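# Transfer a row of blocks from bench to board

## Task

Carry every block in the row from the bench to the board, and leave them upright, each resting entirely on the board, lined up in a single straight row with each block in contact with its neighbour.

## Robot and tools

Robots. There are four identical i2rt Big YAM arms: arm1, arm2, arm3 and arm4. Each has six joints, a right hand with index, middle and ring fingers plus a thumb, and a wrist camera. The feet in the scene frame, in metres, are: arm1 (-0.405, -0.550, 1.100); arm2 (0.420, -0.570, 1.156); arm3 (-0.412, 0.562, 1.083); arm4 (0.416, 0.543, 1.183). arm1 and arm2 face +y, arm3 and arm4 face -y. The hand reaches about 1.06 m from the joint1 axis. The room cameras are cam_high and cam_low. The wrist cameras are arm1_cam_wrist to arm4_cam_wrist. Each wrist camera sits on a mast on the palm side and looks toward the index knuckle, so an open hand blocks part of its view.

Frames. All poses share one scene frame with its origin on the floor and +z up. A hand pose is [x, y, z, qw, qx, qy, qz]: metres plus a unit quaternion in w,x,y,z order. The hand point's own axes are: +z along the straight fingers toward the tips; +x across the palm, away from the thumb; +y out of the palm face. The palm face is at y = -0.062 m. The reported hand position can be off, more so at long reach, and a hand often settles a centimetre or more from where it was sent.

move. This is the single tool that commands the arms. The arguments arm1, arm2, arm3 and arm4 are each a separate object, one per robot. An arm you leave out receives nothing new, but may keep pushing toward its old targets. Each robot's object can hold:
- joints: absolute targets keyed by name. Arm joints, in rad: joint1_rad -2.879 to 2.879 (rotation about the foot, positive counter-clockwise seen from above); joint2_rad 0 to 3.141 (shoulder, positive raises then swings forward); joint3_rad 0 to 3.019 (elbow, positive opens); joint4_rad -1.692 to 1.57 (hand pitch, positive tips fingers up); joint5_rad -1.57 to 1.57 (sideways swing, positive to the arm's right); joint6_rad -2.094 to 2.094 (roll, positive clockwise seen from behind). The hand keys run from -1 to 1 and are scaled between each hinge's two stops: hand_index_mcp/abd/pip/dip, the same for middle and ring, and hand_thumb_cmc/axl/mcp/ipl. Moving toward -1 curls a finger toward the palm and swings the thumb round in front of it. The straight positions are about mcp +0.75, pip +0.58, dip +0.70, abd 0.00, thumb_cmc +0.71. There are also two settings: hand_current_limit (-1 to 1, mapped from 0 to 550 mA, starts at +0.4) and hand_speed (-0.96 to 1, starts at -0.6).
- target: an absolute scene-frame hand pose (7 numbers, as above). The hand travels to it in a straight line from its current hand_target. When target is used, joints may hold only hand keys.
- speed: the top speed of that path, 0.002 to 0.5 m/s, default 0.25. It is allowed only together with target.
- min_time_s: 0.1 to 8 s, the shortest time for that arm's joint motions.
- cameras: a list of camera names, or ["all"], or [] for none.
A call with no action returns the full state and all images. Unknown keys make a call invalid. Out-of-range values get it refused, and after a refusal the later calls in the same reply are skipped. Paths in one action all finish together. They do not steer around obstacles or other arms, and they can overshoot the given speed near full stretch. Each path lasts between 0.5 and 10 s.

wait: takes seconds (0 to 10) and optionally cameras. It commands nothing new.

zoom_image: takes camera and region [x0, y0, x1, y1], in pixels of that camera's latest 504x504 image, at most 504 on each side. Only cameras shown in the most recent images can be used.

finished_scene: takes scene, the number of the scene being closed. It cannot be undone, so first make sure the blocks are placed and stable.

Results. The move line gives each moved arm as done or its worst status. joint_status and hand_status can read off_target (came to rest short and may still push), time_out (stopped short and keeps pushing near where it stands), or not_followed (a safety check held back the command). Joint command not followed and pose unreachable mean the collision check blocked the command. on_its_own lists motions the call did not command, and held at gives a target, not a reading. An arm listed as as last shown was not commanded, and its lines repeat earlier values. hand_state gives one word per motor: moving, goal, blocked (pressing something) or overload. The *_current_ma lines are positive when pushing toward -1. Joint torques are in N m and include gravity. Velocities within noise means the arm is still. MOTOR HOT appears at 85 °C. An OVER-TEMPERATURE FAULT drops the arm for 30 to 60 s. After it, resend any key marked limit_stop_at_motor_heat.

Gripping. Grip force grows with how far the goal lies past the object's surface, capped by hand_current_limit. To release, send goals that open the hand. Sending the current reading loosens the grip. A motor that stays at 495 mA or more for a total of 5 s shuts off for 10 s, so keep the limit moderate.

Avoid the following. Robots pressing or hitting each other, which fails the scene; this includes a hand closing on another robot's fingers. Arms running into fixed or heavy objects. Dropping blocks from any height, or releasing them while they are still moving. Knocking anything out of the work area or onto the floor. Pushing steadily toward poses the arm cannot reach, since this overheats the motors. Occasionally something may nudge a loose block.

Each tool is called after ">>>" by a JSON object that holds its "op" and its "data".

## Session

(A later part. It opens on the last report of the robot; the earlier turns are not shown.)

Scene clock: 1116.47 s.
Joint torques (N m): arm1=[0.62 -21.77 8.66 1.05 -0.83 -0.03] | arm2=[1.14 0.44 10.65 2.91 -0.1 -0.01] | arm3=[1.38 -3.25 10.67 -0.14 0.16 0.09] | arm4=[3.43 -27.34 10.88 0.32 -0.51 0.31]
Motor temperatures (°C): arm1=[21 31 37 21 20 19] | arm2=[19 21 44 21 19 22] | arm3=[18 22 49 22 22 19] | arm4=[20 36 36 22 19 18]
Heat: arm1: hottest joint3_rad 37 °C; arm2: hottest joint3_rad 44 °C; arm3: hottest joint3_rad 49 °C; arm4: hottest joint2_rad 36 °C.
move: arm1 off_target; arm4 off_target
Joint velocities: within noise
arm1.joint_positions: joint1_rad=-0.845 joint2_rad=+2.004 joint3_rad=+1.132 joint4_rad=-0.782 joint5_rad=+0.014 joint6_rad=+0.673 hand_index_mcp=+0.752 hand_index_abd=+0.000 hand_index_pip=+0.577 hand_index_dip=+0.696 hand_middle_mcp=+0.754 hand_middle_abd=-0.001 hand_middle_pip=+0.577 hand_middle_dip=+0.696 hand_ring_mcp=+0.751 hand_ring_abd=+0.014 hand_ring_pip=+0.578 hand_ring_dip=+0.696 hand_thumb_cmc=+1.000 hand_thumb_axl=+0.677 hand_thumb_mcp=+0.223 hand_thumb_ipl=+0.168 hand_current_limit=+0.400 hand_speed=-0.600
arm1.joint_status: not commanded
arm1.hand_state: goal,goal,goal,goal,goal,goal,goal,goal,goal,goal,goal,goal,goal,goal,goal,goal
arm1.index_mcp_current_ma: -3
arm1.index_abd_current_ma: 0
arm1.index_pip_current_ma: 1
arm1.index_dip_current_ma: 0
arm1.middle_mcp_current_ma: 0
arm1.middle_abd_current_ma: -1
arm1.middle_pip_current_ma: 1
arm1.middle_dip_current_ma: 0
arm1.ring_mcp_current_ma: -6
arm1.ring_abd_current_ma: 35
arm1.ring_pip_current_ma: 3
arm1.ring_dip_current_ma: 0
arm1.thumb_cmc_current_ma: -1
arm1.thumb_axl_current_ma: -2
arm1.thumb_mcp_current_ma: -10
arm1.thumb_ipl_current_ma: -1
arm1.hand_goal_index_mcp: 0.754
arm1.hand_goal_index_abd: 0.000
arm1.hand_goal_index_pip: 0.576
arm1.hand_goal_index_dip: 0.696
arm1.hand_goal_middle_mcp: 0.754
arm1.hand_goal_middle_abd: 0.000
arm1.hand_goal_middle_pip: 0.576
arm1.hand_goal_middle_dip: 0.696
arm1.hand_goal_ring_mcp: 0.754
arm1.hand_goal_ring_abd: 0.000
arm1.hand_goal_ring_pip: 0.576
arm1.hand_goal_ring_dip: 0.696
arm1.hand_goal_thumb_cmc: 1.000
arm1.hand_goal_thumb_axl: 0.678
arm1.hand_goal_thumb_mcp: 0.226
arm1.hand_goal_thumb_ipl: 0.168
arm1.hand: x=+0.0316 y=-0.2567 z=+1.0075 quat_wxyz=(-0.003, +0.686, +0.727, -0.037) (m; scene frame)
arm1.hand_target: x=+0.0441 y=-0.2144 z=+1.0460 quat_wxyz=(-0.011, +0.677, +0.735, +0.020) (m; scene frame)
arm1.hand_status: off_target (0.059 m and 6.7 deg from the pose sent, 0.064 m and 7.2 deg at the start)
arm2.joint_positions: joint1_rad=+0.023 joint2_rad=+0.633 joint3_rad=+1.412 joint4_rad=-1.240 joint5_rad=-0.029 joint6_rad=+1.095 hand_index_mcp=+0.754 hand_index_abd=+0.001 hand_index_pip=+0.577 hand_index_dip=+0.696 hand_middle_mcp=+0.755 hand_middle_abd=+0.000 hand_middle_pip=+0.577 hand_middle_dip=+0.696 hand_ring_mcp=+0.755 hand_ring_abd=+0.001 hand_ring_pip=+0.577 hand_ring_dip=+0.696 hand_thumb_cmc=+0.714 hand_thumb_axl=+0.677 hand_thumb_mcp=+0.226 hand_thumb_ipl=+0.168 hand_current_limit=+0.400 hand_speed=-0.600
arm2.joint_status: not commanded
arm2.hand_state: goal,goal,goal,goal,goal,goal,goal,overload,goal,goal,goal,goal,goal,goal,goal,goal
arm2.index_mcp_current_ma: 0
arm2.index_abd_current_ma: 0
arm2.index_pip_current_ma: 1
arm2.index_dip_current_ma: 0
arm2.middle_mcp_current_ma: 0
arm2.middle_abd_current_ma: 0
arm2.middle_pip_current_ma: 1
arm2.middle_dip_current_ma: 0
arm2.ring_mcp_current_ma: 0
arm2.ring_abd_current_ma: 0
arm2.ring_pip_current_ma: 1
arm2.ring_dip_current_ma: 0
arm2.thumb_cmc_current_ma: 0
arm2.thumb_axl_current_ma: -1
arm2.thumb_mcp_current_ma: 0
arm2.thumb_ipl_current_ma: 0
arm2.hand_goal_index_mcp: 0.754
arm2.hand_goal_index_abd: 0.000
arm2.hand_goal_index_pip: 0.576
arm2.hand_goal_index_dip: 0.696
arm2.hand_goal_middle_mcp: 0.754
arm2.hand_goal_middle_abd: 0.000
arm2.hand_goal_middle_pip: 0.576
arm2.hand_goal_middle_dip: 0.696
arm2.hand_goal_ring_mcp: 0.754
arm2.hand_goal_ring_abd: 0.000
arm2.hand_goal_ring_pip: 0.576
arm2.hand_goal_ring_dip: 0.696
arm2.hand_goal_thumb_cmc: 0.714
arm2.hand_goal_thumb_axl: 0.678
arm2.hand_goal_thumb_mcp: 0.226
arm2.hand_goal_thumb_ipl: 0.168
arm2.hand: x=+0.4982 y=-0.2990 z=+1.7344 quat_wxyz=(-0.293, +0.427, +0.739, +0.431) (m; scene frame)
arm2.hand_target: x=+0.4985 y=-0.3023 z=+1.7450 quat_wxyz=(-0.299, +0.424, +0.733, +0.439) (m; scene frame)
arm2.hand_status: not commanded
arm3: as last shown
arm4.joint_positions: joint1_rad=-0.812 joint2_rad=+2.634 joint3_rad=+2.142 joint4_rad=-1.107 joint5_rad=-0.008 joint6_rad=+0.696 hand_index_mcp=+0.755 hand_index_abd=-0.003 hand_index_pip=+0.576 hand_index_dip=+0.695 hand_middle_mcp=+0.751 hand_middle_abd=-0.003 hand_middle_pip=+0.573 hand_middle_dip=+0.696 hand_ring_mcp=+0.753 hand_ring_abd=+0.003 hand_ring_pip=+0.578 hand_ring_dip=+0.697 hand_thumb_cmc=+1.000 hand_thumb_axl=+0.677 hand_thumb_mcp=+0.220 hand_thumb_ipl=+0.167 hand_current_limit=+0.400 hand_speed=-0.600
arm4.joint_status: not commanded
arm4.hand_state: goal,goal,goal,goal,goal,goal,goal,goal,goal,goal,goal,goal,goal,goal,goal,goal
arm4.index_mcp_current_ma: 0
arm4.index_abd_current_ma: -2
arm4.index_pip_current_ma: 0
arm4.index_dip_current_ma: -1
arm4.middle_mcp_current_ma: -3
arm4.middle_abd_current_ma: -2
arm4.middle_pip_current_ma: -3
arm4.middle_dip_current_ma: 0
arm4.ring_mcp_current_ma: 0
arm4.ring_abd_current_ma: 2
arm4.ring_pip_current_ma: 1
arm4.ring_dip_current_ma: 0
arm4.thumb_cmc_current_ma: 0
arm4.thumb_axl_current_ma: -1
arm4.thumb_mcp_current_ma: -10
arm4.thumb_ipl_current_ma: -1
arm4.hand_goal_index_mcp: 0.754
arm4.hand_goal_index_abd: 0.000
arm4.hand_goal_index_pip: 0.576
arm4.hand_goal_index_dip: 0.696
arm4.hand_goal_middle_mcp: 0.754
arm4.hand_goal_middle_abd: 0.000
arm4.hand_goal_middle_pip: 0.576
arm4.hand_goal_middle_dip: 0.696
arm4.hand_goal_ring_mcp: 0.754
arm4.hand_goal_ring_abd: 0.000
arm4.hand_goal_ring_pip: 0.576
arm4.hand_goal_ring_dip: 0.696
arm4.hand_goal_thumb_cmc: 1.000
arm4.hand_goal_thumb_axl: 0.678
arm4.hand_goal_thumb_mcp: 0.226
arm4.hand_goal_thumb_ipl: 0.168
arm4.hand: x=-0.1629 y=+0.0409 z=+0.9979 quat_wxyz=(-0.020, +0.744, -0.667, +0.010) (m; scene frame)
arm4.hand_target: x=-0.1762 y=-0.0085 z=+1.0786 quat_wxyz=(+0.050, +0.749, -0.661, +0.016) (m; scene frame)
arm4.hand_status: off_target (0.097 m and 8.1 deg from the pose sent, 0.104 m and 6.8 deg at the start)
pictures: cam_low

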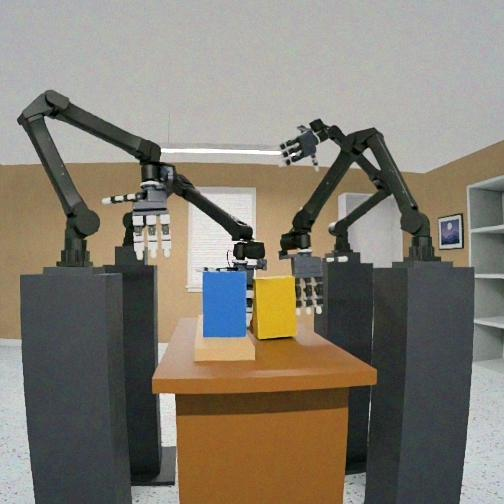

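>>> {"op": "move", "data": {"arm1": {"target": [0.046, -0.210, 1.09, -0.010, 0.678, 0.735, 0.02], "speed": 0.05}, "arm4": {"target": [-0.182, -0.010, 1.12, 0.05, 0.749, -0.662, 0.015], "speed": 0.05}, "cameras": ["cam_high", "cam_low"]}}

>>> {"op": "zoom_image", "data": {"camera": "cam_high", "region": [210, 175, 380, 345]}}

>>> {"op": "zoom_image", "data": {"camera": "cam_low", "region": [190, 240, 340, 350]}}

Scene clock: 1130.97 s.
Joint torques (N m): arm1=[0.44 -20.31 11.58 0.68 -0.73 -0.06] | arm2=[1.14 0.5 10.65 2.89 -0.1 -0.01] | arm3=[1.44 -3.31 10.67 -0.12 0.16 0.11] | arm4=[3.6 -26.99 12.04 0.44 -0.48 0.25]
Motor temperatures (°C): arm1=[21 31 37 21 21 19] | arm2=[19 21 44 21 19 22] | arm3=[18 22 49 22 22 19] | arm4=[20 38 35 22 19 18]
Heat: arm1: hottest joint3_rad 37 °C; arm2: hottest joint3_rad 44 °C; arm3: hottest joint3_rad 49 °C; arm4: hottest joint2_rad 38 °C.
move: arm1 off_target; arm4 off_target
Joint velocities: within noise
arm1.joint_positions: joint1_rad=-0.837 joint2_rad=+1.916 joint3_rad=+1.132 joint4_rad=-0.881 joint5_rad=+0.011 joint6_rad=+0.681 hand_index_mcp=+0.752 hand_index_abd=+0.000 hand_index_pip=+0.577 hand_index_dip=+0.696 hand_middle_mcp=+0.754 hand_middle_abd=-0.001 hand_middle_pip=+0.577 hand_middle_dip=+0.696 hand_ring_mcp=+0.751 hand_ring_abd=+0.009 hand_ring_pip=+0.578 hand_ring_dip=+0.696 hand_thumb_cmc=+1.000 hand_thumb_axl=+0.677 hand_thumb_mcp=+0.223 hand_thumb_ipl=+0.168 hand_current_limit=+0.400 hand_speed=-0.600
arm1.joint_status: not commanded
arm1.hand_state: goal,goal,goal,goal,goal,goal,goal,goal,goal,goal,goal,goal,goal,goal,goal,goal
arm1.index_mcp_current_ma: -3
arm1.index_abd_current_ma: 0
arm1.index_pip_current_ma: 1
arm1.index_dip_current_ma: 0
arm1.middle_mcp_current_ma: 0
arm1.middle_abd_current_ma: -1
arm1.middle_pip_current_ma: 1
arm1.middle_dip_current_ma: 0
arm1.ring_mcp_current_ma: -8
arm1.ring_abd_current_ma: 20
arm1.ring_pip_current_ma: 3
arm1.ring_dip_current_ma: 0
arm1.thumb_cmc_current_ma: -1
arm1.thumb_axl_current_ma: -2
arm1.thumb_mcp_current_ma: -10
arm1.thumb_ipl_current_ma: -1
arm1.hand_goal_index_mcp: 0.754
arm1.hand_goal_index_abd: 0.000
arm1.hand_goal_index_pip: 0.576
arm1.hand_goal_index_dip: 0.696
arm1.hand_goal_middle_mcp: 0.754
arm1.hand_goal_middle_abd: 0.000
arm1.hand_goal_middle_pip: 0.576
arm1.hand_goal_middle_dip: 0.696
arm1.hand_goal_ring_mcp: 0.754
arm1.hand_goal_ring_abd: 0.000
arm1.hand_goal_ring_pip: 0.576
arm1.hand_goal_ring_dip: 0.696
arm1.hand_goal_thumb_cmc: 1.000
arm1.hand_goal_thumb_axl: 0.678
arm1.hand_goal_thumb_mcp: 0.226
arm1.hand_goal_thumb_ipl: 0.168
arm1.hand: x=+0.0237 y=-0.2583 z=+1.0478 quat_wxyz=(-0.004, +0.685, +0.727, -0.042) (m; scene frame)
arm1.hand_target: x=+0.0429 y=-0.2124 z=+1.0919 quat_wxyz=(-0.011, +0.677, +0.735, +0.020) (m; scene frame)
arm1.hand_status: off_target (0.068 m and 7.3 deg from the pose sent, 0.096 m and 6.7 deg at the start)
arm2, arm3: as last shown
arm4.joint_positions: joint1_rad=-0.813 joint2_rad=+2.573 joint3_rad=+2.137 joint4_rad=-1.167 joint5_rad=-0.008 joint6_rad=+0.696 hand_index_mcp=+0.754 hand_index_abd=-0.003 hand_index_pip=+0.576 hand_index_dip=+0.695 hand_middle_mcp=+0.751 hand_middle_abd=-0.003 hand_middle_pip=+0.573 hand_middle_dip=+0.696 hand_ring_mcp=+0.753 hand_ring_abd=+0.003 hand_ring_pip=+0.578 hand_ring_dip=+0.697 hand_thumb_cmc=+1.000 hand_thumb_axl=+0.677 hand_thumb_mcp=+0.220 hand_thumb_ipl=+0.167 hand_current_limit=+0.400 hand_speed=-0.600
arm4.joint_status: not commanded
arm4.hand_state: goal,goal,goal,goal,goal,goal,goal,goal,goal,goal,goal,goal,goal,goal,goal,goal
arm4.index_mcp_current_ma: 0
arm4.index_abd_current_ma: -2
arm4.index_pip_current_ma: 0
arm4.index_dip_current_ma: -1
arm4.middle_mcp_current_ma: -3
arm4.middle_abd_current_ma: -2
arm4.middle_pip_current_ma: -3
arm4.middle_dip_current_ma: 0
arm4.ring_mcp_current_ma: 0
arm4.ring_abd_current_ma: 2
arm4.ring_pip_current_ma: 1
arm4.ring_dip_current_ma: 0
arm4.thumb_cmc_current_ma: 0
arm4.thumb_axl_current_ma: -1
arm4.thumb_mcp_current_ma: -10
arm4.thumb_ipl_current_ma: -1
arm4.hand_goal_index_mcp: 0.754
arm4.hand_goal_index_abd: 0.000
arm4.hand_goal_index_pip: 0.576
arm4.hand_goal_index_dip: 0.696
arm4.hand_goal_middle_mcp: 0.754
arm4.hand_goal_middle_abd: 0.000
arm4.hand_goal_middle_pip: 0.576
arm4.hand_goal_middle_dip: 0.696
arm4.hand_goal_ring_mcp: 0.754
arm4.hand_goal_ring_abd: 0.000
arm4.hand_goal_ring_pip: 0.576
arm4.hand_goal_ring_dip: 0.696
arm4.hand_goal_thumb_cmc: 1.000
arm4.hand_goal_thumb_axl: 0.678
arm4.hand_goal_thumb_mcp: 0.226
arm4.hand_goal_thumb_ipl: 0.168
arm4.hand: x=-0.1641 y=+0.0407 z=+1.0390 quat_wxyz=(-0.022, +0.744, -0.668, +0.010) (m; scene frame)
arm4.hand_target: x=-0.1779 y=-0.0058 z=+1.1209 quat_wxyz=(+0.050, +0.749, -0.661, +0.016) (m; scene frame)
arm4.hand_status: off_target (0.097 m and 8.3 deg from the pose sent, 0.134 m and 8.1 deg at the start; pose on its path clipped on 9 of 45 steps)
pictures: cam_high, cam_low

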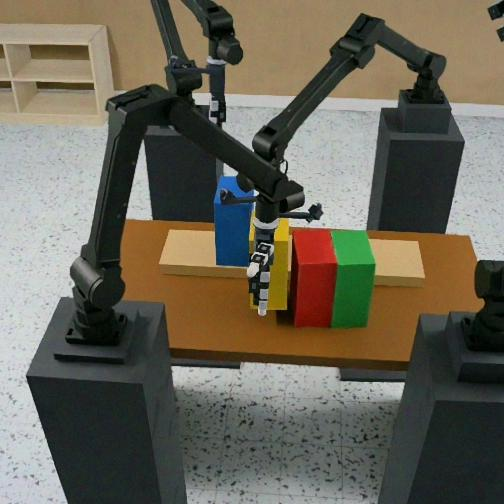

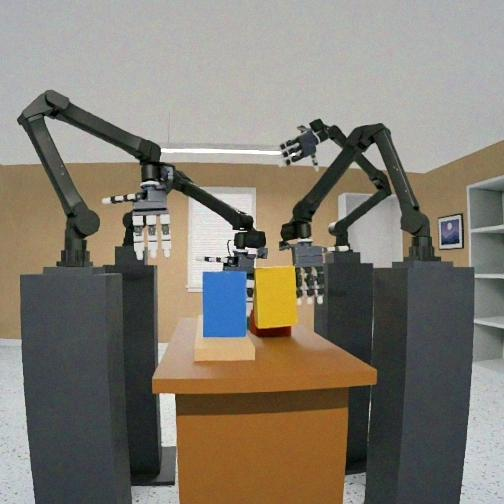

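Scaled by 2.965 from the camera's 504x504 image, which has a finer 720x720 frame.

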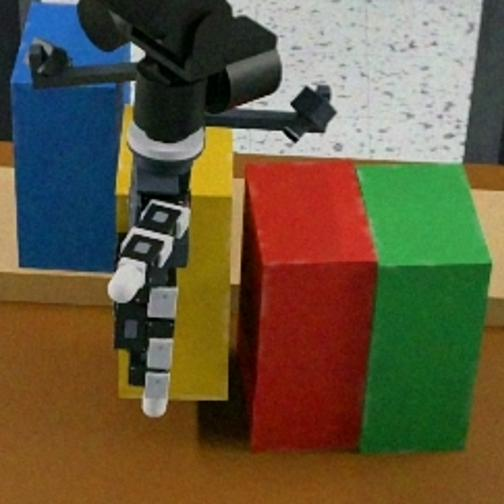

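Scaled by 3.360 from the camera's 504x504 image, which has a finer 720x720 frame.

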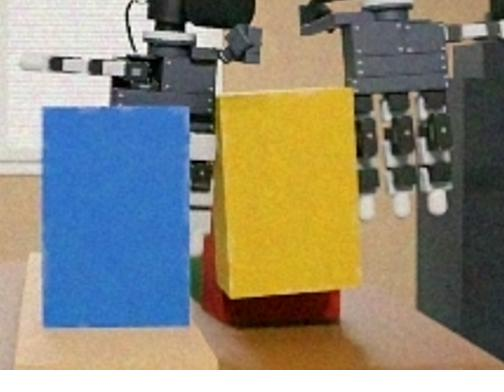

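>>> {"op": "move", "data": {"arm1": {"target": [0.044, -0.150, 1.105, -0.010, 0.678, 0.735, 0.02], "speed": 0.055}, "arm4": {"target": [-0.184, 0.048, 1.135, 0.05, 0.749, -0.662, 0.015], "speed": 0.055}, "cameras": ["cam_high", "cam_low"]}}

>>> {"op": "zoom_image", "data": {"camera": "cam_high", "region": [210, 175, 380, 345]}}

>>> {"op": "zoom_image", "data": {"camera": "cam_low", "region": [190, 240, 340, 350]}}

Scene clock: 1151.27 s.
Joint torques (N m): arm1=[0.32 -17.9 14.01 0.95 -0.49 -0.02] | arm2=[1.14 0.5 10.65 2.91 -0.1 -0.01] | arm3=[1.44 -3.02 10.67 -0.18 0.17 0.07] | arm4=[4.37 -25.88 9.35 1.76 -0.66 0.04]
Motor temperatures (°C): arm1=[21 31 38 21 21 19] | arm2=[19 21 44 21 19 22] | arm3=[18 22 49 22 22 19] | arm4=[20 38 35 22 19 18]
Heat: arm1: hottest joint3_rad 38 °C; arm2: hottest joint3_rad 44 °C; arm3: hottest joint3_rad 49 °C; arm4: hottest joint2_rad 38 °C.
move: arm1 off_target; arm4 off_target
Joint velocities: within noise
arm1.joint_positions: joint1_rad=-0.754 joint2_rad=+1.941 joint3_rad=+1.262 joint4_rad=-0.973 joint5_rad=+0.007 joint6_rad=+0.760 hand_index_mcp=+0.752 hand_index_abd=+0.000 hand_index_pip=+0.577 hand_index_dip=+0.696 hand_middle_mcp=+0.754 hand_middle_abd=-0.001 hand_middle_pip=+0.577 hand_middle_dip=+0.696 hand_ring_mcp=+0.754 hand_ring_abd=+0.003 hand_ring_pip=+0.578 hand_ring_dip=+0.696 hand_thumb_cmc=+1.000 hand_thumb_axl=+0.677 hand_thumb_mcp=+0.223 hand_thumb_ipl=+0.168 hand_current_limit=+0.400 hand_speed=-0.600
arm1.joint_status: not commanded
arm1.hand_state: goal,goal,goal,goal,goal,goal,goal,goal,goal,goal,goal,goal,goal,goal,goal,goal
arm1.index_mcp_current_ma: -3
arm1.index_abd_current_ma: 0
arm1.index_pip_current_ma: 1
arm1.index_dip_current_ma: 0
arm1.middle_mcp_current_ma: 0
arm1.middle_abd_current_ma: -1
arm1.middle_pip_current_ma: 1
arm1.middle_dip_current_ma: 0
arm1.ring_mcp_current_ma: 1
arm1.ring_abd_current_ma: 6
arm1.ring_pip_current_ma: 3
arm1.ring_dip_current_ma: 0
arm1.thumb_cmc_current_ma: -1
arm1.thumb_axl_current_ma: -2
arm1.thumb_mcp_current_ma: -10
arm1.thumb_ipl_current_ma: -1
arm1.hand_goal_index_mcp: 0.754
arm1.hand_goal_index_abd: 0.000
arm1.hand_goal_index_pip: 0.576
arm1.hand_goal_index_dip: 0.696
arm1.hand_goal_middle_mcp: 0.754
arm1.hand_goal_middle_abd: 0.000
arm1.hand_goal_middle_pip: 0.576
arm1.hand_goal_middle_dip: 0.696
arm1.hand_goal_ring_mcp: 0.754
arm1.hand_goal_ring_abd: 0.000
arm1.hand_goal_ring_pip: 0.576
arm1.hand_goal_ring_dip: 0.696
arm1.hand_goal_thumb_cmc: 1.000
arm1.hand_goal_thumb_axl: 0.678
arm1.hand_goal_thumb_mcp: 0.226
arm1.hand_goal_thumb_ipl: 0.168
arm1.hand: x=+0.0224 y=-0.2026 z=+1.0742 quat_wxyz=(-0.002, +0.684, +0.728, -0.036) (m; scene frame)
arm1.hand_target: x=+0.0401 y=-0.1528 z=+1.1079 quat_wxyz=(-0.011, +0.677, +0.735, +0.020) (m; scene frame)
arm1.hand_status: off_target (0.065 m and 6.5 deg from the pose sent, 0.124 m and 7.3 deg at the start)
arm2: as last shown
arm3.joint_positions: joint1_rad=+0.642 joint2_rad=+1.035 joint3_rad=+0.787 joint4_rad=-1.278 joint5_rad=+0.105 joint6_rad=+2.101 hand_index_mcp=+0.753 hand_index_abd=+0.002 hand_index_pip=+0.576 hand_index_dip=+0.696 hand_middle_mcp=+0.754 hand_middle_abd=+0.001 hand_middle_pip=+0.577 hand_middle_dip=+0.696 hand_ring_mcp=+0.752 hand_ring_abd=+0.002 hand_ring_pip=+0.574 hand_ring_dip=+0.696 hand_thumb_cmc=+1.000 hand_thumb_axl=+0.677 hand_thumb_mcp=+0.223 hand_thumb_ipl=+0.168 hand_current_limit=+0.400 hand_speed=-0.600
arm3.joint_status: not commanded
arm3.hand_state: goal,goal,goal,goal,goal,goal,goal,goal,goal,goal,goal,goal,goal,goal,goal,goal
arm3.index_mcp_current_ma: -2
arm3.index_abd_current_ma: 3
arm3.index_pip_current_ma: 0
arm3.index_dip_current_ma: 0
arm3.middle_mcp_current_ma: 1
arm3.middle_abd_current_ma: 1
arm3.middle_pip_current_ma: 1
arm3.middle_dip_current_ma: 0
arm3.ring_mcp_current_ma: -5
arm3.ring_abd_current_ma: 4
arm3.ring_pip_current_ma: -4
arm3.ring_dip_current_ma: 0
arm3.thumb_cmc_current_ma: 0
arm3.thumb_axl_current_ma: -1
arm3.thumb_mcp_current_ma: -9
arm3.thumb_ipl_current_ma: -1
arm3.hand_goal_index_mcp: 0.754
arm3.hand_goal_index_abd: 0.000
arm3.hand_goal_index_pip: 0.576
arm3.hand_goal_index_dip: 0.696
arm3.hand_goal_middle_mcp: 0.754
arm3.hand_goal_middle_abd: 0.000
arm3.hand_goal_middle_pip: 0.576
arm3.hand_goal_middle_dip: 0.696
arm3.hand_goal_ring_mcp: 0.754
arm3.hand_goal_ring_abd: 0.000
arm3.hand_goal_ring_pip: 0.576
arm3.hand_goal_ring_dip: 0.696
arm3.hand_goal_thumb_cmc: 1.000
arm3.hand_goal_thumb_axl: 0.678
arm3.hand_goal_thumb_mcp: 0.226
arm3.hand_goal_thumb_ipl: 0.168
arm3.hand: x=-0.3484 y=+0.3514 z=+1.2388 quat_wxyz=(+0.055, +0.752, -0.657, +0.015) (m; scene frame)
arm3.hand_target: x=-0.3403 y=+0.3451 z=+1.2498 quat_wxyz=(+0.057, +0.751, -0.657, +0.026) (m; scene frame)
arm3.hand_status: not commanded
arm4.joint_positions: joint1_rad=-0.874 joint2_rad=+2.435 joint3_rad=+1.939 joint4_rad=-1.118 joint5_rad=-0.008 joint6_rad=+0.658 hand_index_mcp=+0.754 hand_index_abd=-0.003 hand_index_pip=+0.576 hand_index_dip=+0.695 hand_middle_mcp=+0.751 hand_middle_abd=-0.003 hand_middle_pip=+0.573 hand_middle_dip=+0.696 hand_ring_mcp=+0.753 hand_ring_abd=+0.003 hand_ring_pip=+0.578 hand_ring_dip=+0.697 hand_thumb_cmc=+1.000 hand_thumb_axl=+0.677 hand_thumb_mcp=+0.220 hand_thumb_ipl=+0.167 hand_current_limit=+0.400 hand_speed=-0.600
arm4.joint_status: not commanded
arm4.hand_state: goal,goal,goal,goal,goal,goal,goal,goal,goal,goal,goal,goal,goal,goal,goal,goal
arm4.index_mcp_current_ma: 0
arm4.index_abd_current_ma: -2
arm4.index_pip_current_ma: 0
arm4.index_dip_current_ma: -1
arm4.middle_mcp_current_ma: -3
arm4.middle_abd_current_ma: -2
arm4.middle_pip_current_ma: -3
arm4.middle_dip_current_ma: 0
arm4.ring_mcp_current_ma: 0
arm4.ring_abd_current_ma: 2
arm4.ring_pip_current_ma: 1
arm4.ring_dip_current_ma: 0
arm4.thumb_cmc_current_ma: 0
arm4.thumb_axl_current_ma: -1
arm4.thumb_mcp_current_ma: -10
arm4.thumb_ipl_current_ma: -1
arm4.hand_goal_index_mcp: 0.754
arm4.hand_goal_index_abd: 0.000
arm4.hand_goal_index_pip: 0.576
arm4.hand_goal_index_dip: 0.696
arm4.hand_goal_middle_mcp: 0.754
arm4.hand_goal_middle_abd: 0.000
arm4.hand_goal_middle_pip: 0.576
arm4.hand_goal_middle_dip: 0.696
arm4.hand_goal_ring_mcp: 0.754
arm4.hand_goal_ring_abd: 0.000
arm4.hand_goal_ring_pip: 0.576
arm4.hand_goal_ring_dip: 0.696
arm4.hand_goal_thumb_cmc: 1.000
arm4.hand_goal_thumb_axl: 0.678
arm4.hand_goal_thumb_mcp: 0.226
arm4.hand_goal_thumb_ipl: 0.168
arm4.hand: x=-0.1682 y=+0.0989 z=+1.0658 quat_wxyz=(-0.027, +0.736, -0.676, +0.011) (m; scene frame)
arm4.hand_target: x=-0.1803 y=+0.0513 z=+1.1365 quat_wxyz=(+0.049, +0.749, -0.661, +0.016) (m; scene frame)
arm4.hand_status: off_target (0.087 m and 9.1 deg from the pose sent, 0.098 m and 8.3 deg at the start)
pictures: cam_high, cam_low

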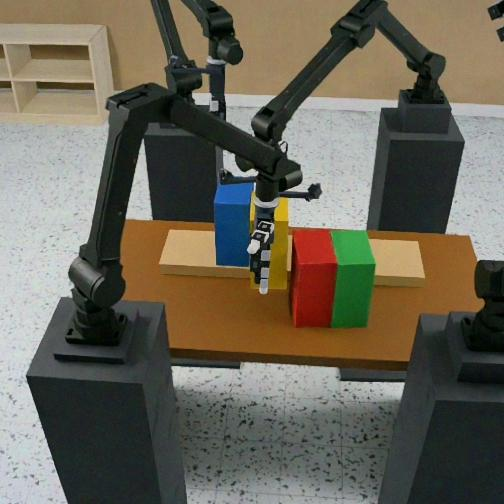

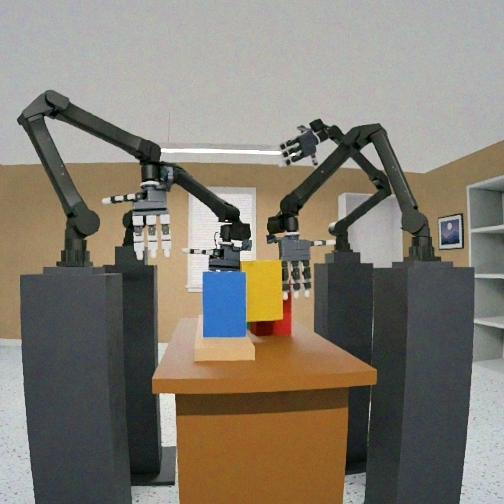

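Scaled by 2.965 from the camera's 504x504 image, which has a finer 720x720 frame.

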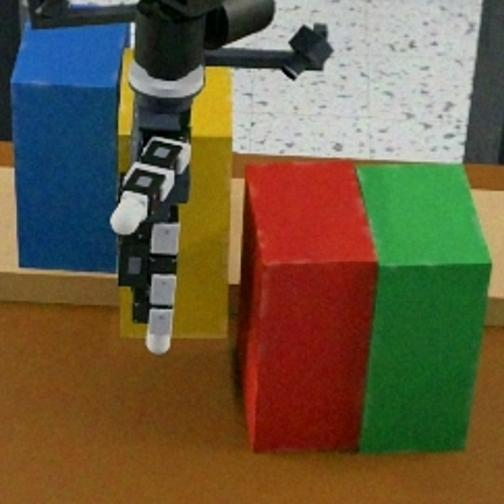

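Scaled by 3.360 from the camera's 504x504 image, which has a finer 720x720 frame.

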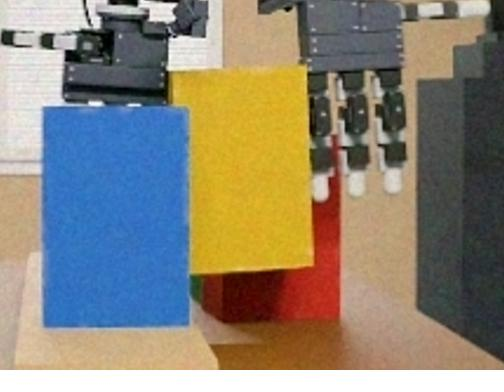

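>>> {"op": "move", "data": {"arm1": {"target": [0.040, -0.080, 1.10, -0.010, 0.678, 0.735, 0.02], "speed": 0.055}, "arm4": {"target": [-0.190, 0.118, 1.13, 0.05, 0.749, -0.662, 0.015], "speed": 0.055}, "cameras": ["cam_high", "cam_low"]}}

>>> {"op": "zoom_image", "data": {"camera": "cam_high", "region": [190, 155, 340, 305]}}

>>> {"op": "zoom_image", "data": {"camera": "cam_low", "region": [180, 240, 330, 360]}}

Scene clock: 1161.40 s.
Joint torques (N m): arm1=[0.38 -19.9 14.34 0.94 -0.4 -0.01] | arm2=[1.14 0.44 10.65 2.92 -0.1 -0.02] | arm3=[1.55 -3.25 10.69 -0.13 0.18 0.09] | arm4=[3.72 -24.82 8.94 1.52 -0.81 0]
Motor temperatures (°C): arm1=[21 31 40 21 20 19] | arm2=[19 21 44 21 19 22] | arm3=[18 22 49 22 22 19] | arm4=[20 40 35 22 19 18]
Heat: arm1: hottest joint3_rad 40 °C; arm2: hottest joint3_rad 44 °C; arm3: hottest joint3_rad 49 °C; arm4: hottest joint2_rad 40 °C.
move: arm1 off_target; arm4 off_target
Joint velocities: within noise
arm1.joint_positions: joint1_rad=-0.672 joint2_rad=+2.063 joint3_rad=+1.450 joint4_rad=-1.037 joint5_rad=+0.007 joint6_rad=+0.841 hand_index_mcp=+0.752 hand_index_abd=+0.000 hand_index_pip=+0.577 hand_index_dip=+0.696 hand_middle_mcp=+0.754 hand_middle_abd=-0.001 hand_middle_pip=+0.577 hand_middle_dip=+0.696 hand_ring_mcp=+0.754 hand_ring_abd=+0.003 hand_ring_pip=+0.578 hand_ring_dip=+0.696 hand_thumb_cmc=+1.000 hand_thumb_axl=+0.677 hand_thumb_mcp=+0.223 hand_thumb_ipl=+0.168 hand_current_limit=+0.400 hand_speed=-0.600
arm1.joint_status: not commanded
arm1.hand_state: goal,goal,goal,goal,goal,goal,goal,goal,goal,goal,goal,goal,goal,goal,goal,goal
arm1.index_mcp_current_ma: -3
arm1.index_abd_current_ma: 0
arm1.index_pip_current_ma: 1
arm1.index_dip_current_ma: 0
arm1.middle_mcp_current_ma: 0
arm1.middle_abd_current_ma: -1
arm1.middle_pip_current_ma: 1
arm1.middle_dip_current_ma: 0
arm1.ring_mcp_current_ma: 0
arm1.ring_abd_current_ma: 6
arm1.ring_pip_current_ma: 3
arm1.ring_dip_current_ma: 0
arm1.thumb_cmc_current_ma: -1
arm1.thumb_axl_current_ma: -2
arm1.thumb_mcp_current_ma: -10
arm1.thumb_ipl_current_ma: -1
arm1.hand_goal_index_mcp: 0.754
arm1.hand_goal_index_abd: 0.000
arm1.hand_goal_index_pip: 0.576
arm1.hand_goal_index_dip: 0.696
arm1.hand_goal_middle_mcp: 0.754
arm1.hand_goal_middle_abd: 0.000
arm1.hand_goal_middle_pip: 0.576
arm1.hand_goal_middle_dip: 0.696
arm1.hand_goal_ring_mcp: 0.754
arm1.hand_goal_ring_abd: 0.000
arm1.hand_goal_ring_pip: 0.576
arm1.hand_goal_ring_dip: 0.696
arm1.hand_goal_thumb_cmc: 1.000
arm1.hand_goal_thumb_axl: 0.678
arm1.hand_goal_thumb_mcp: 0.226
arm1.hand_goal_thumb_ipl: 0.168
arm1.hand: x=+0.0251 y=-0.1332 z=+1.0694 quat_wxyz=(+0.001, +0.684, +0.729, -0.034) (m; scene frame)
arm1.hand_target: x=+0.0362 y=-0.0831 z=+1.1026 quat_wxyz=(-0.011, +0.677, +0.735, +0.020) (m; scene frame)
arm1.hand_status: off_target (0.063 m and 6.4 deg from the pose sent, 0.127 m and 6.5 deg at the start)
arm2, arm3: as last shown
arm4.joint_positions: joint1_rad=-0.959 joint2_rad=+2.332 joint3_rad=+1.728 joint4_rad=-1.013 joint5_rad=-0.013 joint6_rad=+0.578 hand_index_mcp=+0.754 hand_index_abd=-0.003 hand_index_pip=+0.576 hand_index_dip=+0.695 hand_middle_mcp=+0.751 hand_middle_abd=-0.003 hand_middle_pip=+0.573 hand_middle_dip=+0.696 hand_ring_mcp=+0.753 hand_ring_abd=+0.003 hand_ring_pip=+0.578 hand_ring_dip=+0.697 hand_thumb_cmc=+1.000 hand_thumb_axl=+0.677 hand_thumb_mcp=+0.220 hand_thumb_ipl=+0.167 hand_current_limit=+0.400 hand_speed=-0.600
arm4.joint_status: not commanded
arm4.hand_state: goal,goal,goal,goal,goal,goal,goal,goal,goal,goal,goal,goal,goal,goal,goal,goal
arm4.index_mcp_current_ma: 0
arm4.index_abd_current_ma: -2
arm4.index_pip_current_ma: 0
arm4.index_dip_current_ma: -1
arm4.middle_mcp_current_ma: -3
arm4.middle_abd_current_ma: -2
arm4.middle_pip_current_ma: -3
arm4.middle_dip_current_ma: 0
arm4.ring_mcp_current_ma: -1
arm4.ring_abd_current_ma: 2
arm4.ring_pip_current_ma: 1
arm4.ring_dip_current_ma: 0
arm4.thumb_cmc_current_ma: 0
arm4.thumb_axl_current_ma: -1
arm4.thumb_mcp_current_ma: -10
arm4.thumb_ipl_current_ma: -1
arm4.hand_goal_index_mcp: 0.754
arm4.hand_goal_index_abd: 0.000
arm4.hand_goal_index_pip: 0.576
arm4.hand_goal_index_dip: 0.696
arm4.hand_goal_middle_mcp: 0.754
arm4.hand_goal_middle_abd: 0.000
arm4.hand_goal_middle_pip: 0.576
arm4.hand_goal_middle_dip: 0.696
arm4.hand_goal_ring_mcp: 0.754
arm4.hand_goal_ring_abd: 0.000
arm4.hand_goal_ring_pip: 0.576
arm4.hand_goal_ring_dip: 0.696
arm4.hand_goal_thumb_cmc: 1.000
arm4.hand_goal_thumb_axl: 0.678
arm4.hand_goal_thumb_mcp: 0.226
arm4.hand_goal_thumb_ipl: 0.168
arm4.hand: x=-0.1699 y=+0.1697 z=+1.0631 quat_wxyz=(-0.027, +0.734, -0.678, +0.015) (m; scene frame)
arm4.hand_target: x=-0.1862 y=+0.1208 z=+1.1315 quat_wxyz=(+0.049, +0.749, -0.661, +0.016) (m; scene frame)
arm4.hand_status: off_target (0.087 m and 9.2 deg from the pose sent, 0.071 m and 9.1 deg at the start)
pictures: cam_high, cam_low

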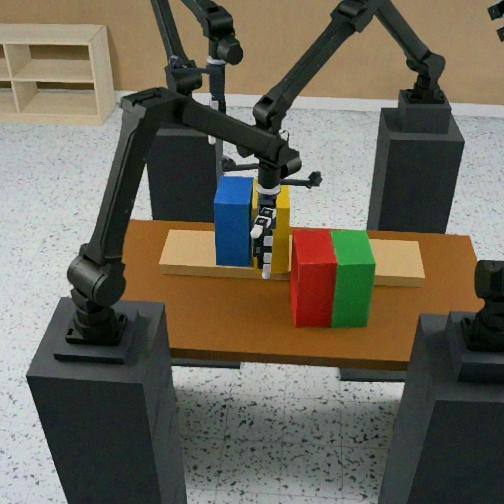

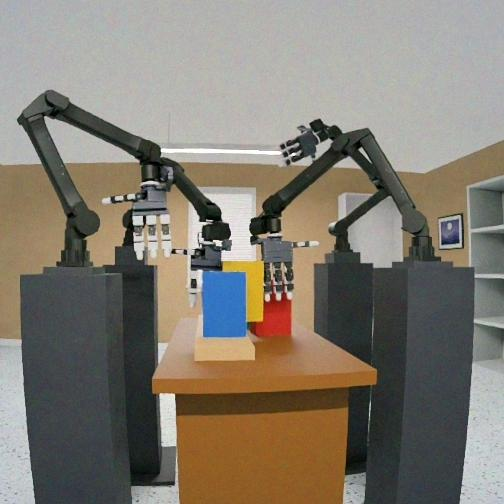

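Scaled by 3.360 from the camera's 504x504 image, which has a finer 720x720 frame.

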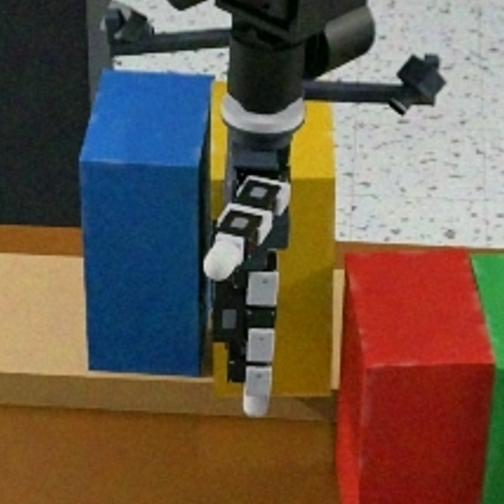

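Scaled by 3.360 from the camera's 504x504 image, which has a finer 720x720 frame.

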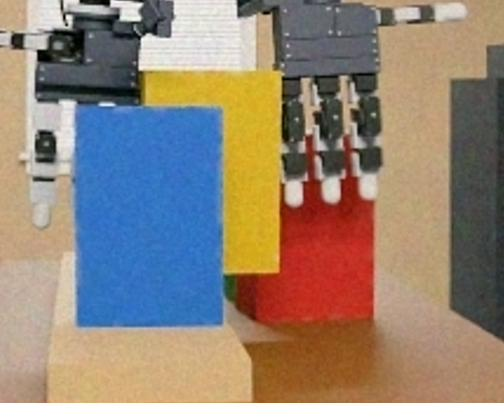

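>>> {"op": "move", "data": {"arm1": {"target": [0.038, -0.015, 1.10, -0.010, 0.678, 0.735, 0.02], "speed": 0.055}, "arm4": {"target": [-0.192, 0.183, 1.13, 0.05, 0.749, -0.662, 0.015], "speed": 0.055}, "cameras": ["cam_high", "cam_low"]}}

>>> {"op": "zoom_image", "data": {"camera": "cam_high", "region": [190, 155, 340, 305]}}

>>> {"op": "zoom_image", "data": {"camera": "cam_low", "region": [180, 240, 330, 360]}}

Scene clock: 1173.13 s.
Joint torques (N m): arm1=[0.67 -21.6 14.79 1.06 -0.34 0.01] | arm2=[1.14 0.5 10.65 2.91 -0.1 -0.01] | arm3=[1.49 -3.14 10.67 -0.14 0.15 0.07] | arm4=[4.31 -24.06 8.84 1.44 -0.96 -0.08]
Motor temperatures (°C): arm1=[21 32 41 21 20 19] | arm2=[19 20 44 21 19 22] | arm3=[18 22 49 22 22 19] | arm4=[20 41 34 22 19 18]
Heat: arm1: hottest joint3_rad 41 °C; arm2: hottest joint3_rad 44 °C; arm3: hottest joint3_rad 49 °C; arm4: hottest joint2_rad 41 °C.
move: arm1 off_target; arm4 off_target
Joint velocities: within noise
arm1.joint_positions: joint1_rad=-0.612 joint2_rad=+2.184 joint3_rad=+1.667 joint4_rad=-1.131 joint5_rad=+0.007 joint6_rad=+0.900 hand_index_mcp=+0.752 hand_index_abd=+0.000 hand_index_pip=+0.577 hand_index_dip=+0.696 hand_middle_mcp=+0.754 hand_middle_abd=-0.001 hand_middle_pip=+0.577 hand_middle_dip=+0.696 hand_ring_mcp=+0.754 hand_ring_abd=+0.003 hand_ring_pip=+0.578 hand_ring_dip=+0.696 hand_thumb_cmc=+1.000 hand_thumb_axl=+0.677 hand_thumb_mcp=+0.223 hand_thumb_ipl=+0.168 hand_current_limit=+0.400 hand_speed=-0.600
arm1.joint_status: not commanded
arm1.hand_state: goal,goal,goal,goal,goal,goal,goal,goal,goal,goal,goal,goal,goal,goal,goal,goal
arm1.index_mcp_current_ma: -3
arm1.index_abd_current_ma: 0
arm1.index_pip_current_ma: 1
arm1.index_dip_current_ma: 0
arm1.middle_mcp_current_ma: 0
arm1.middle_abd_current_ma: -1
arm1.middle_pip_current_ma: 1
arm1.middle_dip_current_ma: 0
arm1.ring_mcp_current_ma: 0
arm1.ring_abd_current_ma: 6
arm1.ring_pip_current_ma: 3
arm1.ring_dip_current_ma: 0
arm1.thumb_cmc_current_ma: -1
arm1.thumb_axl_current_ma: -2
arm1.thumb_mcp_current_ma: -10
arm1.thumb_ipl_current_ma: -1
arm1.hand_goal_index_mcp: 0.754
arm1.hand_goal_index_abd: 0.000
arm1.hand_goal_index_pip: 0.576
arm1.hand_goal_index_dip: 0.696
arm1.hand_goal_middle_mcp: 0.754
arm1.hand_goal_middle_abd: 0.000
arm1.hand_goal_middle_pip: 0.576
arm1.hand_goal_middle_dip: 0.696
arm1.hand_goal_ring_mcp: 0.754
arm1.hand_goal_ring_abd: 0.000
arm1.hand_goal_ring_pip: 0.576
arm1.hand_goal_ring_dip: 0.696
arm1.hand_goal_thumb_cmc: 1.000
arm1.hand_goal_thumb_axl: 0.678
arm1.hand_goal_thumb_mcp: 0.226
arm1.hand_goal_thumb_ipl: 0.168
arm1.hand: x=+0.0301 y=-0.0685 z=+1.0708 quat_wxyz=(+0.003, +0.684, +0.729, -0.032) (m; scene frame)
arm1.hand_target: x=+0.0343 y=-0.0185 z=+1.1024 quat_wxyz=(-0.011, +0.677, +0.735, +0.020) (m; scene frame)
arm1.hand_status: off_target (0.061 m and 6.3 deg from the pose sent, 0.123 m and 6.4 deg at the start)
arm2, arm3: as last shown
arm4.joint_positions: joint1_rad=-1.045 joint2_rad=+2.247 joint3_rad=+1.563 joint4_rad=-0.942 joint5_rad=-0.017 joint6_rad=+0.498 hand_index_mcp=+0.754 hand_index_abd=-0.003 hand_index_pip=+0.576 hand_index_dip=+0.695 hand_middle_mcp=+0.751 hand_middle_abd=-0.003 hand_middle_pip=+0.573 hand_middle_dip=+0.696 hand_ring_mcp=+0.749 hand_ring_abd=+0.003 hand_ring_pip=+0.578 hand_ring_dip=+0.697 hand_thumb_cmc=+1.000 hand_thumb_axl=+0.677 hand_thumb_mcp=+0.220 hand_thumb_ipl=+0.167 hand_current_limit=+0.400 hand_speed=-0.600
arm4.joint_status: not commanded
arm4.hand_state: goal,goal,goal,goal,goal,goal,goal,goal,goal,goal,goal,goal,goal,goal,goal,goal
arm4.index_mcp_current_ma: 0
arm4.index_abd_current_ma: -2
arm4.index_pip_current_ma: 0
arm4.index_dip_current_ma: -1
arm4.middle_mcp_current_ma: -3
arm4.middle_abd_current_ma: -2
arm4.middle_pip_current_ma: -3
arm4.middle_dip_current_ma: 0
arm4.ring_mcp_current_ma: -6
arm4.ring_abd_current_ma: 2
arm4.ring_pip_current_ma: 1
arm4.ring_dip_current_ma: 0
arm4.thumb_cmc_current_ma: 0
arm4.thumb_axl_current_ma: -1
arm4.thumb_mcp_current_ma: -10
arm4.thumb_ipl_current_ma: -1
arm4.hand_goal_index_mcp: 0.754
arm4.hand_goal_index_abd: 0.000
arm4.hand_goal_index_pip: 0.576
arm4.hand_goal_index_dip: 0.696
arm4.hand_goal_middle_mcp: 0.754
arm4.hand_goal_middle_abd: 0.000
arm4.hand_goal_middle_pip: 0.576
arm4.hand_goal_middle_dip: 0.696
arm4.hand_goal_ring_mcp: 0.754
arm4.hand_goal_ring_abd: 0.000
arm4.hand_goal_ring_pip: 0.576
arm4.hand_goal_ring_dip: 0.696
arm4.hand_goal_thumb_cmc: 1.000
arm4.hand_goal_thumb_axl: 0.678
arm4.hand_goal_thumb_mcp: 0.226
arm4.hand_goal_thumb_ipl: 0.168
arm4.hand: x=-0.1666 y=+0.2364 z=+1.0633 quat_wxyz=(-0.030, +0.732, -0.680, +0.020) (m; scene frame)
arm4.hand_target: x=-0.1878 y=+0.1856 z=+1.1313 quat_wxyz=(+0.049, +0.749, -0.661, +0.016) (m; scene frame)
arm4.hand_status: off_target (0.089 m and 9.7 deg from the pose sent, 0.072 m and 9.2 deg at the start)
pictures: cam_high, cam_low

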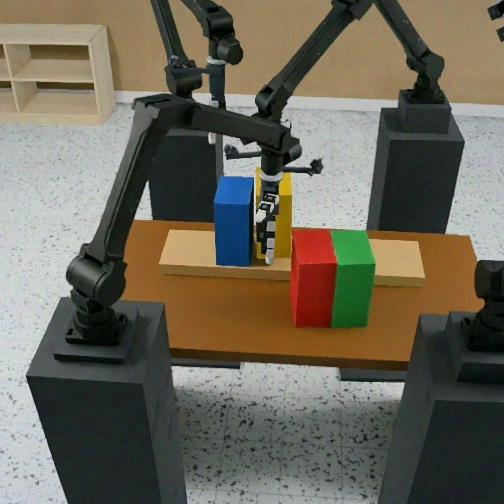

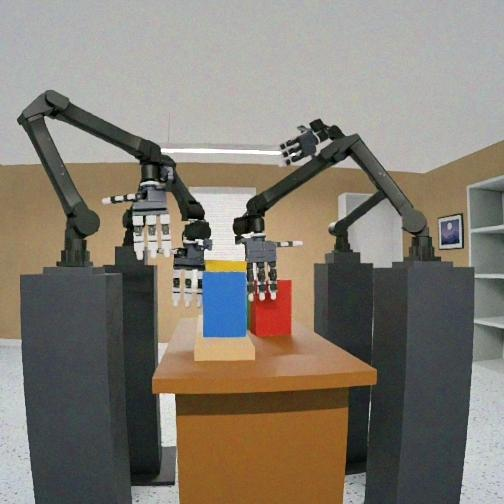

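Scaled by 3.360 from the camera's 504x504 image, which has a finer 720x720 frame.

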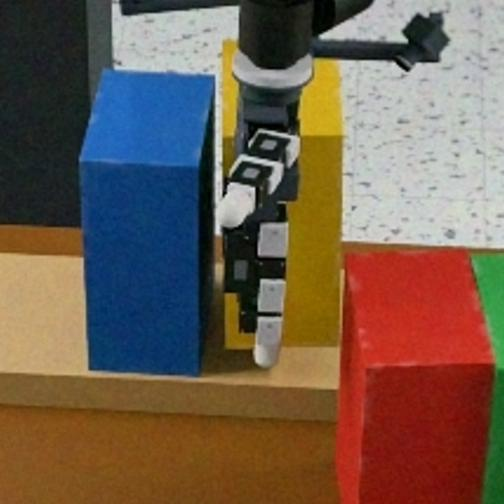

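Scaled by 3.360 from the camera's 504x504 image, which has a finer 720x720 frame.

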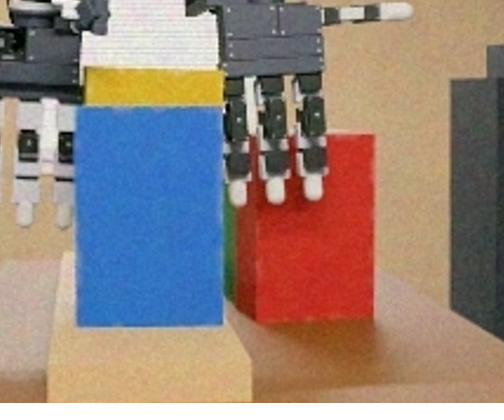

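>>> {"op": "move", "data": {"arm1": {"target": [0.014, -0.005, 1.085, -0.010, 0.678, 0.735, 0.02], "speed": 0.055}, "arm4": {"target": [-0.216, 0.194, 1.115, 0.05, 0.749, -0.662, 0.015], "speed": 0.055}, "cameras": ["cam_high", "cam_low"]}}

>>> {"op": "zoom_image", "data": {"camera": "cam_high", "region": [190, 155, 340, 305]}}

>>> {"op": "zoom_image", "data": {"camera": "cam_low", "region": [180, 240, 330, 360]}}

Scene clock: 1187.57 s.
Joint torques (N m): arm1=[0.32 -21.83 12.75 2.04 -0.28 -0.03] | arm2=[1.14 0.5 10.65 2.91 -0.1 -0.01] | arm3=[1.44 -3.19 10.63 -0.18 0.13 0.11] | arm4=[3.49 -20.42 12.49 1.28 -0.96 -0.04]
Motor temperatures (°C): arm1=[21 31 44 21 20 19] | arm2=[19 20 44 21 19 22] | arm3=[18 22 49 22 22 19] | arm4=[20 41 34 22 20 18]
Heat: arm1: hottest joint3_rad 44 °C; arm2: hottest joint3_rad 44 °C; arm3: hottest joint3_rad 49 °C; arm4: hottest joint2_rad 41 °C.
move: arm1 off_target; arm4 off_target
Joint velocities: within noise
arm1.joint_positions: joint1_rad=-0.569 joint2_rad=+2.196 joint3_rad=+1.667 joint4_rad=-1.117 joint5_rad=+0.007 joint6_rad=+0.945 hand_index_mcp=+0.752 hand_index_abd=+0.000 hand_index_pip=+0.577 hand_index_dip=+0.696 hand_middle_mcp=+0.754 hand_middle_abd=-0.001 hand_middle_pip=+0.577 hand_middle_dip=+0.696 hand_ring_mcp=+0.754 hand_ring_abd=+0.003 hand_ring_pip=+0.578 hand_ring_dip=+0.696 hand_thumb_cmc=+1.000 hand_thumb_axl=+0.677 hand_thumb_mcp=+0.223 hand_thumb_ipl=+0.168 hand_current_limit=+0.400 hand_speed=-0.600
arm1.joint_status: not commanded
arm1.hand_state: goal,goal,goal,goal,goal,goal,goal,goal,goal,goal,goal,goal,goal,goal,goal,goal
arm1.index_mcp_current_ma: -3
arm1.index_abd_current_ma: 0
arm1.index_pip_current_ma: 1
arm1.index_dip_current_ma: 0
arm1.middle_mcp_current_ma: 0
arm1.middle_abd_current_ma: -1
arm1.middle_pip_current_ma: 1
arm1.middle_dip_current_ma: 0
arm1.ring_mcp_current_ma: 0
arm1.ring_abd_current_ma: 6
arm1.ring_pip_current_ma: 3
arm1.ring_dip_current_ma: 0
arm1.thumb_cmc_current_ma: -1
arm1.thumb_axl_current_ma: -2
arm1.thumb_mcp_current_ma: -10
arm1.thumb_ipl_current_ma: -1
arm1.hand_goal_index_mcp: 0.754
arm1.hand_goal_index_abd: 0.000
arm1.hand_goal_index_pip: 0.576
arm1.hand_goal_index_dip: 0.696
arm1.hand_goal_middle_mcp: 0.754
arm1.hand_goal_middle_abd: 0.000
arm1.hand_goal_middle_pip: 0.576
arm1.hand_goal_middle_dip: 0.696
arm1.hand_goal_ring_mcp: 0.754
arm1.hand_goal_ring_abd: 0.000
arm1.hand_goal_ring_pip: 0.576
arm1.hand_goal_ring_dip: 0.696
arm1.hand_goal_thumb_cmc: 1.000
arm1.hand_goal_thumb_axl: 0.678
arm1.hand_goal_thumb_mcp: 0.226
arm1.hand_goal_thumb_ipl: 0.168
arm1.hand: x=+0.0090 y=-0.0529 z=+1.0641 quat_wxyz=(+0.005, +0.685, +0.728, -0.031) (m; scene frame)
arm1.hand_target: x=+0.0115 y=-0.0077 z=+1.0872 quat_wxyz=(-0.011, +0.678, +0.735, +0.020) (m; scene frame)
arm1.hand_status: off_target (0.053 m and 6.2 deg from the pose sent, 0.067 m and 6.2 deg at the start)
arm2, arm3: as last shown
arm4.joint_positions: joint1_rad=-1.076 joint2_rad=+2.243 joint3_rad=+1.556 joint4_rad=-0.938 joint5_rad=-0.021 joint6_rad=+0.467 hand_index_mcp=+0.754 hand_index_abd=-0.003 hand_index_pip=+0.576 hand_index_dip=+0.695 hand_middle_mcp=+0.751 hand_middle_abd=-0.003 hand_middle_pip=+0.573 hand_middle_dip=+0.696 hand_ring_mcp=+0.754 hand_ring_abd=+0.005 hand_ring_pip=+0.578 hand_ring_dip=+0.697 hand_thumb_cmc=+1.000 hand_thumb_axl=+0.677 hand_thumb_mcp=+0.220 hand_thumb_ipl=+0.167 hand_current_limit=+0.400 hand_speed=-0.600
arm4.joint_status: not commanded
arm4.hand_state: goal,goal,goal,goal,goal,goal,goal,goal,goal,goal,goal,goal,goal,goal,goal,goal
arm4.index_mcp_current_ma: 0
arm4.index_abd_current_ma: -2
arm4.index_pip_current_ma: 0
arm4.index_dip_current_ma: -1
arm4.middle_mcp_current_ma: -3
arm4.middle_abd_current_ma: -2
arm4.middle_pip_current_ma: -3
arm4.middle_dip_current_ma: 0
arm4.ring_mcp_current_ma: 0
arm4.ring_abd_current_ma: 4
arm4.ring_pip_current_ma: 1
arm4.ring_dip_current_ma: 0
arm4.thumb_cmc_current_ma: 0
arm4.thumb_axl_current_ma: -1
arm4.thumb_mcp_current_ma: -10
arm4.thumb_ipl_current_ma: -1
arm4.hand_goal_index_mcp: 0.754
arm4.hand_goal_index_abd: 0.000
arm4.hand_goal_index_pip: 0.576
arm4.hand_goal_index_dip: 0.696
arm4.hand_goal_middle_mcp: 0.754
arm4.hand_goal_middle_abd: 0.000
arm4.hand_goal_middle_pip: 0.576
arm4.hand_goal_middle_dip: 0.696
arm4.hand_goal_ring_mcp: 0.754
arm4.hand_goal_ring_abd: 0.000
arm4.hand_goal_ring_pip: 0.576
arm4.hand_goal_ring_dip: 0.696
arm4.hand_goal_thumb_cmc: 1.000
arm4.hand_goal_thumb_axl: 0.678
arm4.hand_goal_thumb_mcp: 0.226
arm4.hand_goal_thumb_ipl: 0.168
arm4.hand: x=-0.1750 y=+0.2519 z=+1.0636 quat_wxyz=(-0.028, +0.732, -0.680, +0.023) (m; scene frame)
arm4.hand_target: x=-0.2093 y=+0.1971 z=+1.1198 quat_wxyz=(+0.050, +0.749, -0.661, +0.016) (m; scene frame)
arm4.hand_status: off_target (0.088 m and 9.5 deg from the pose sent, 0.083 m and 9.6 deg at the start)
pictures: cam_high, cam_low

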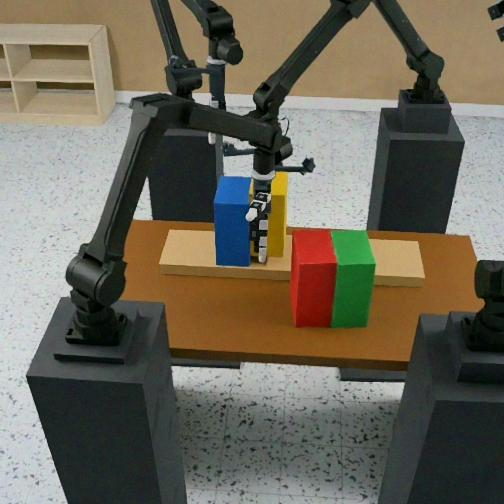

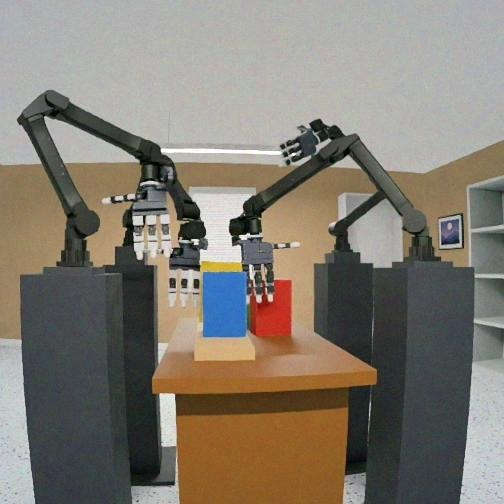

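Scaled by 3.360 from the camera's 504x504 image, which has a finer 720x720 frame.

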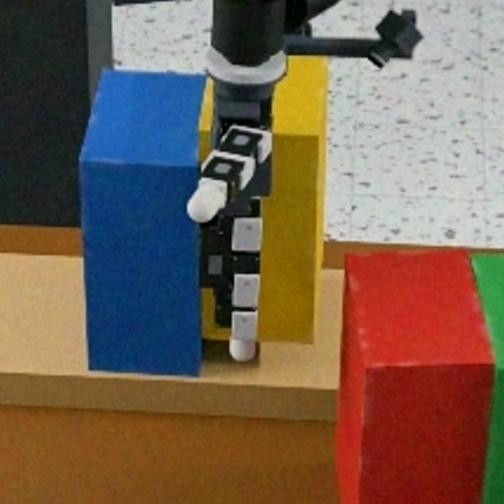

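Scaled by 3.360 from the camera's 504x504 image, which has a finer 720x720 frame.

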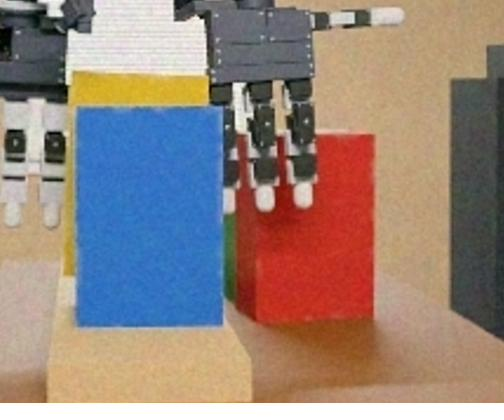

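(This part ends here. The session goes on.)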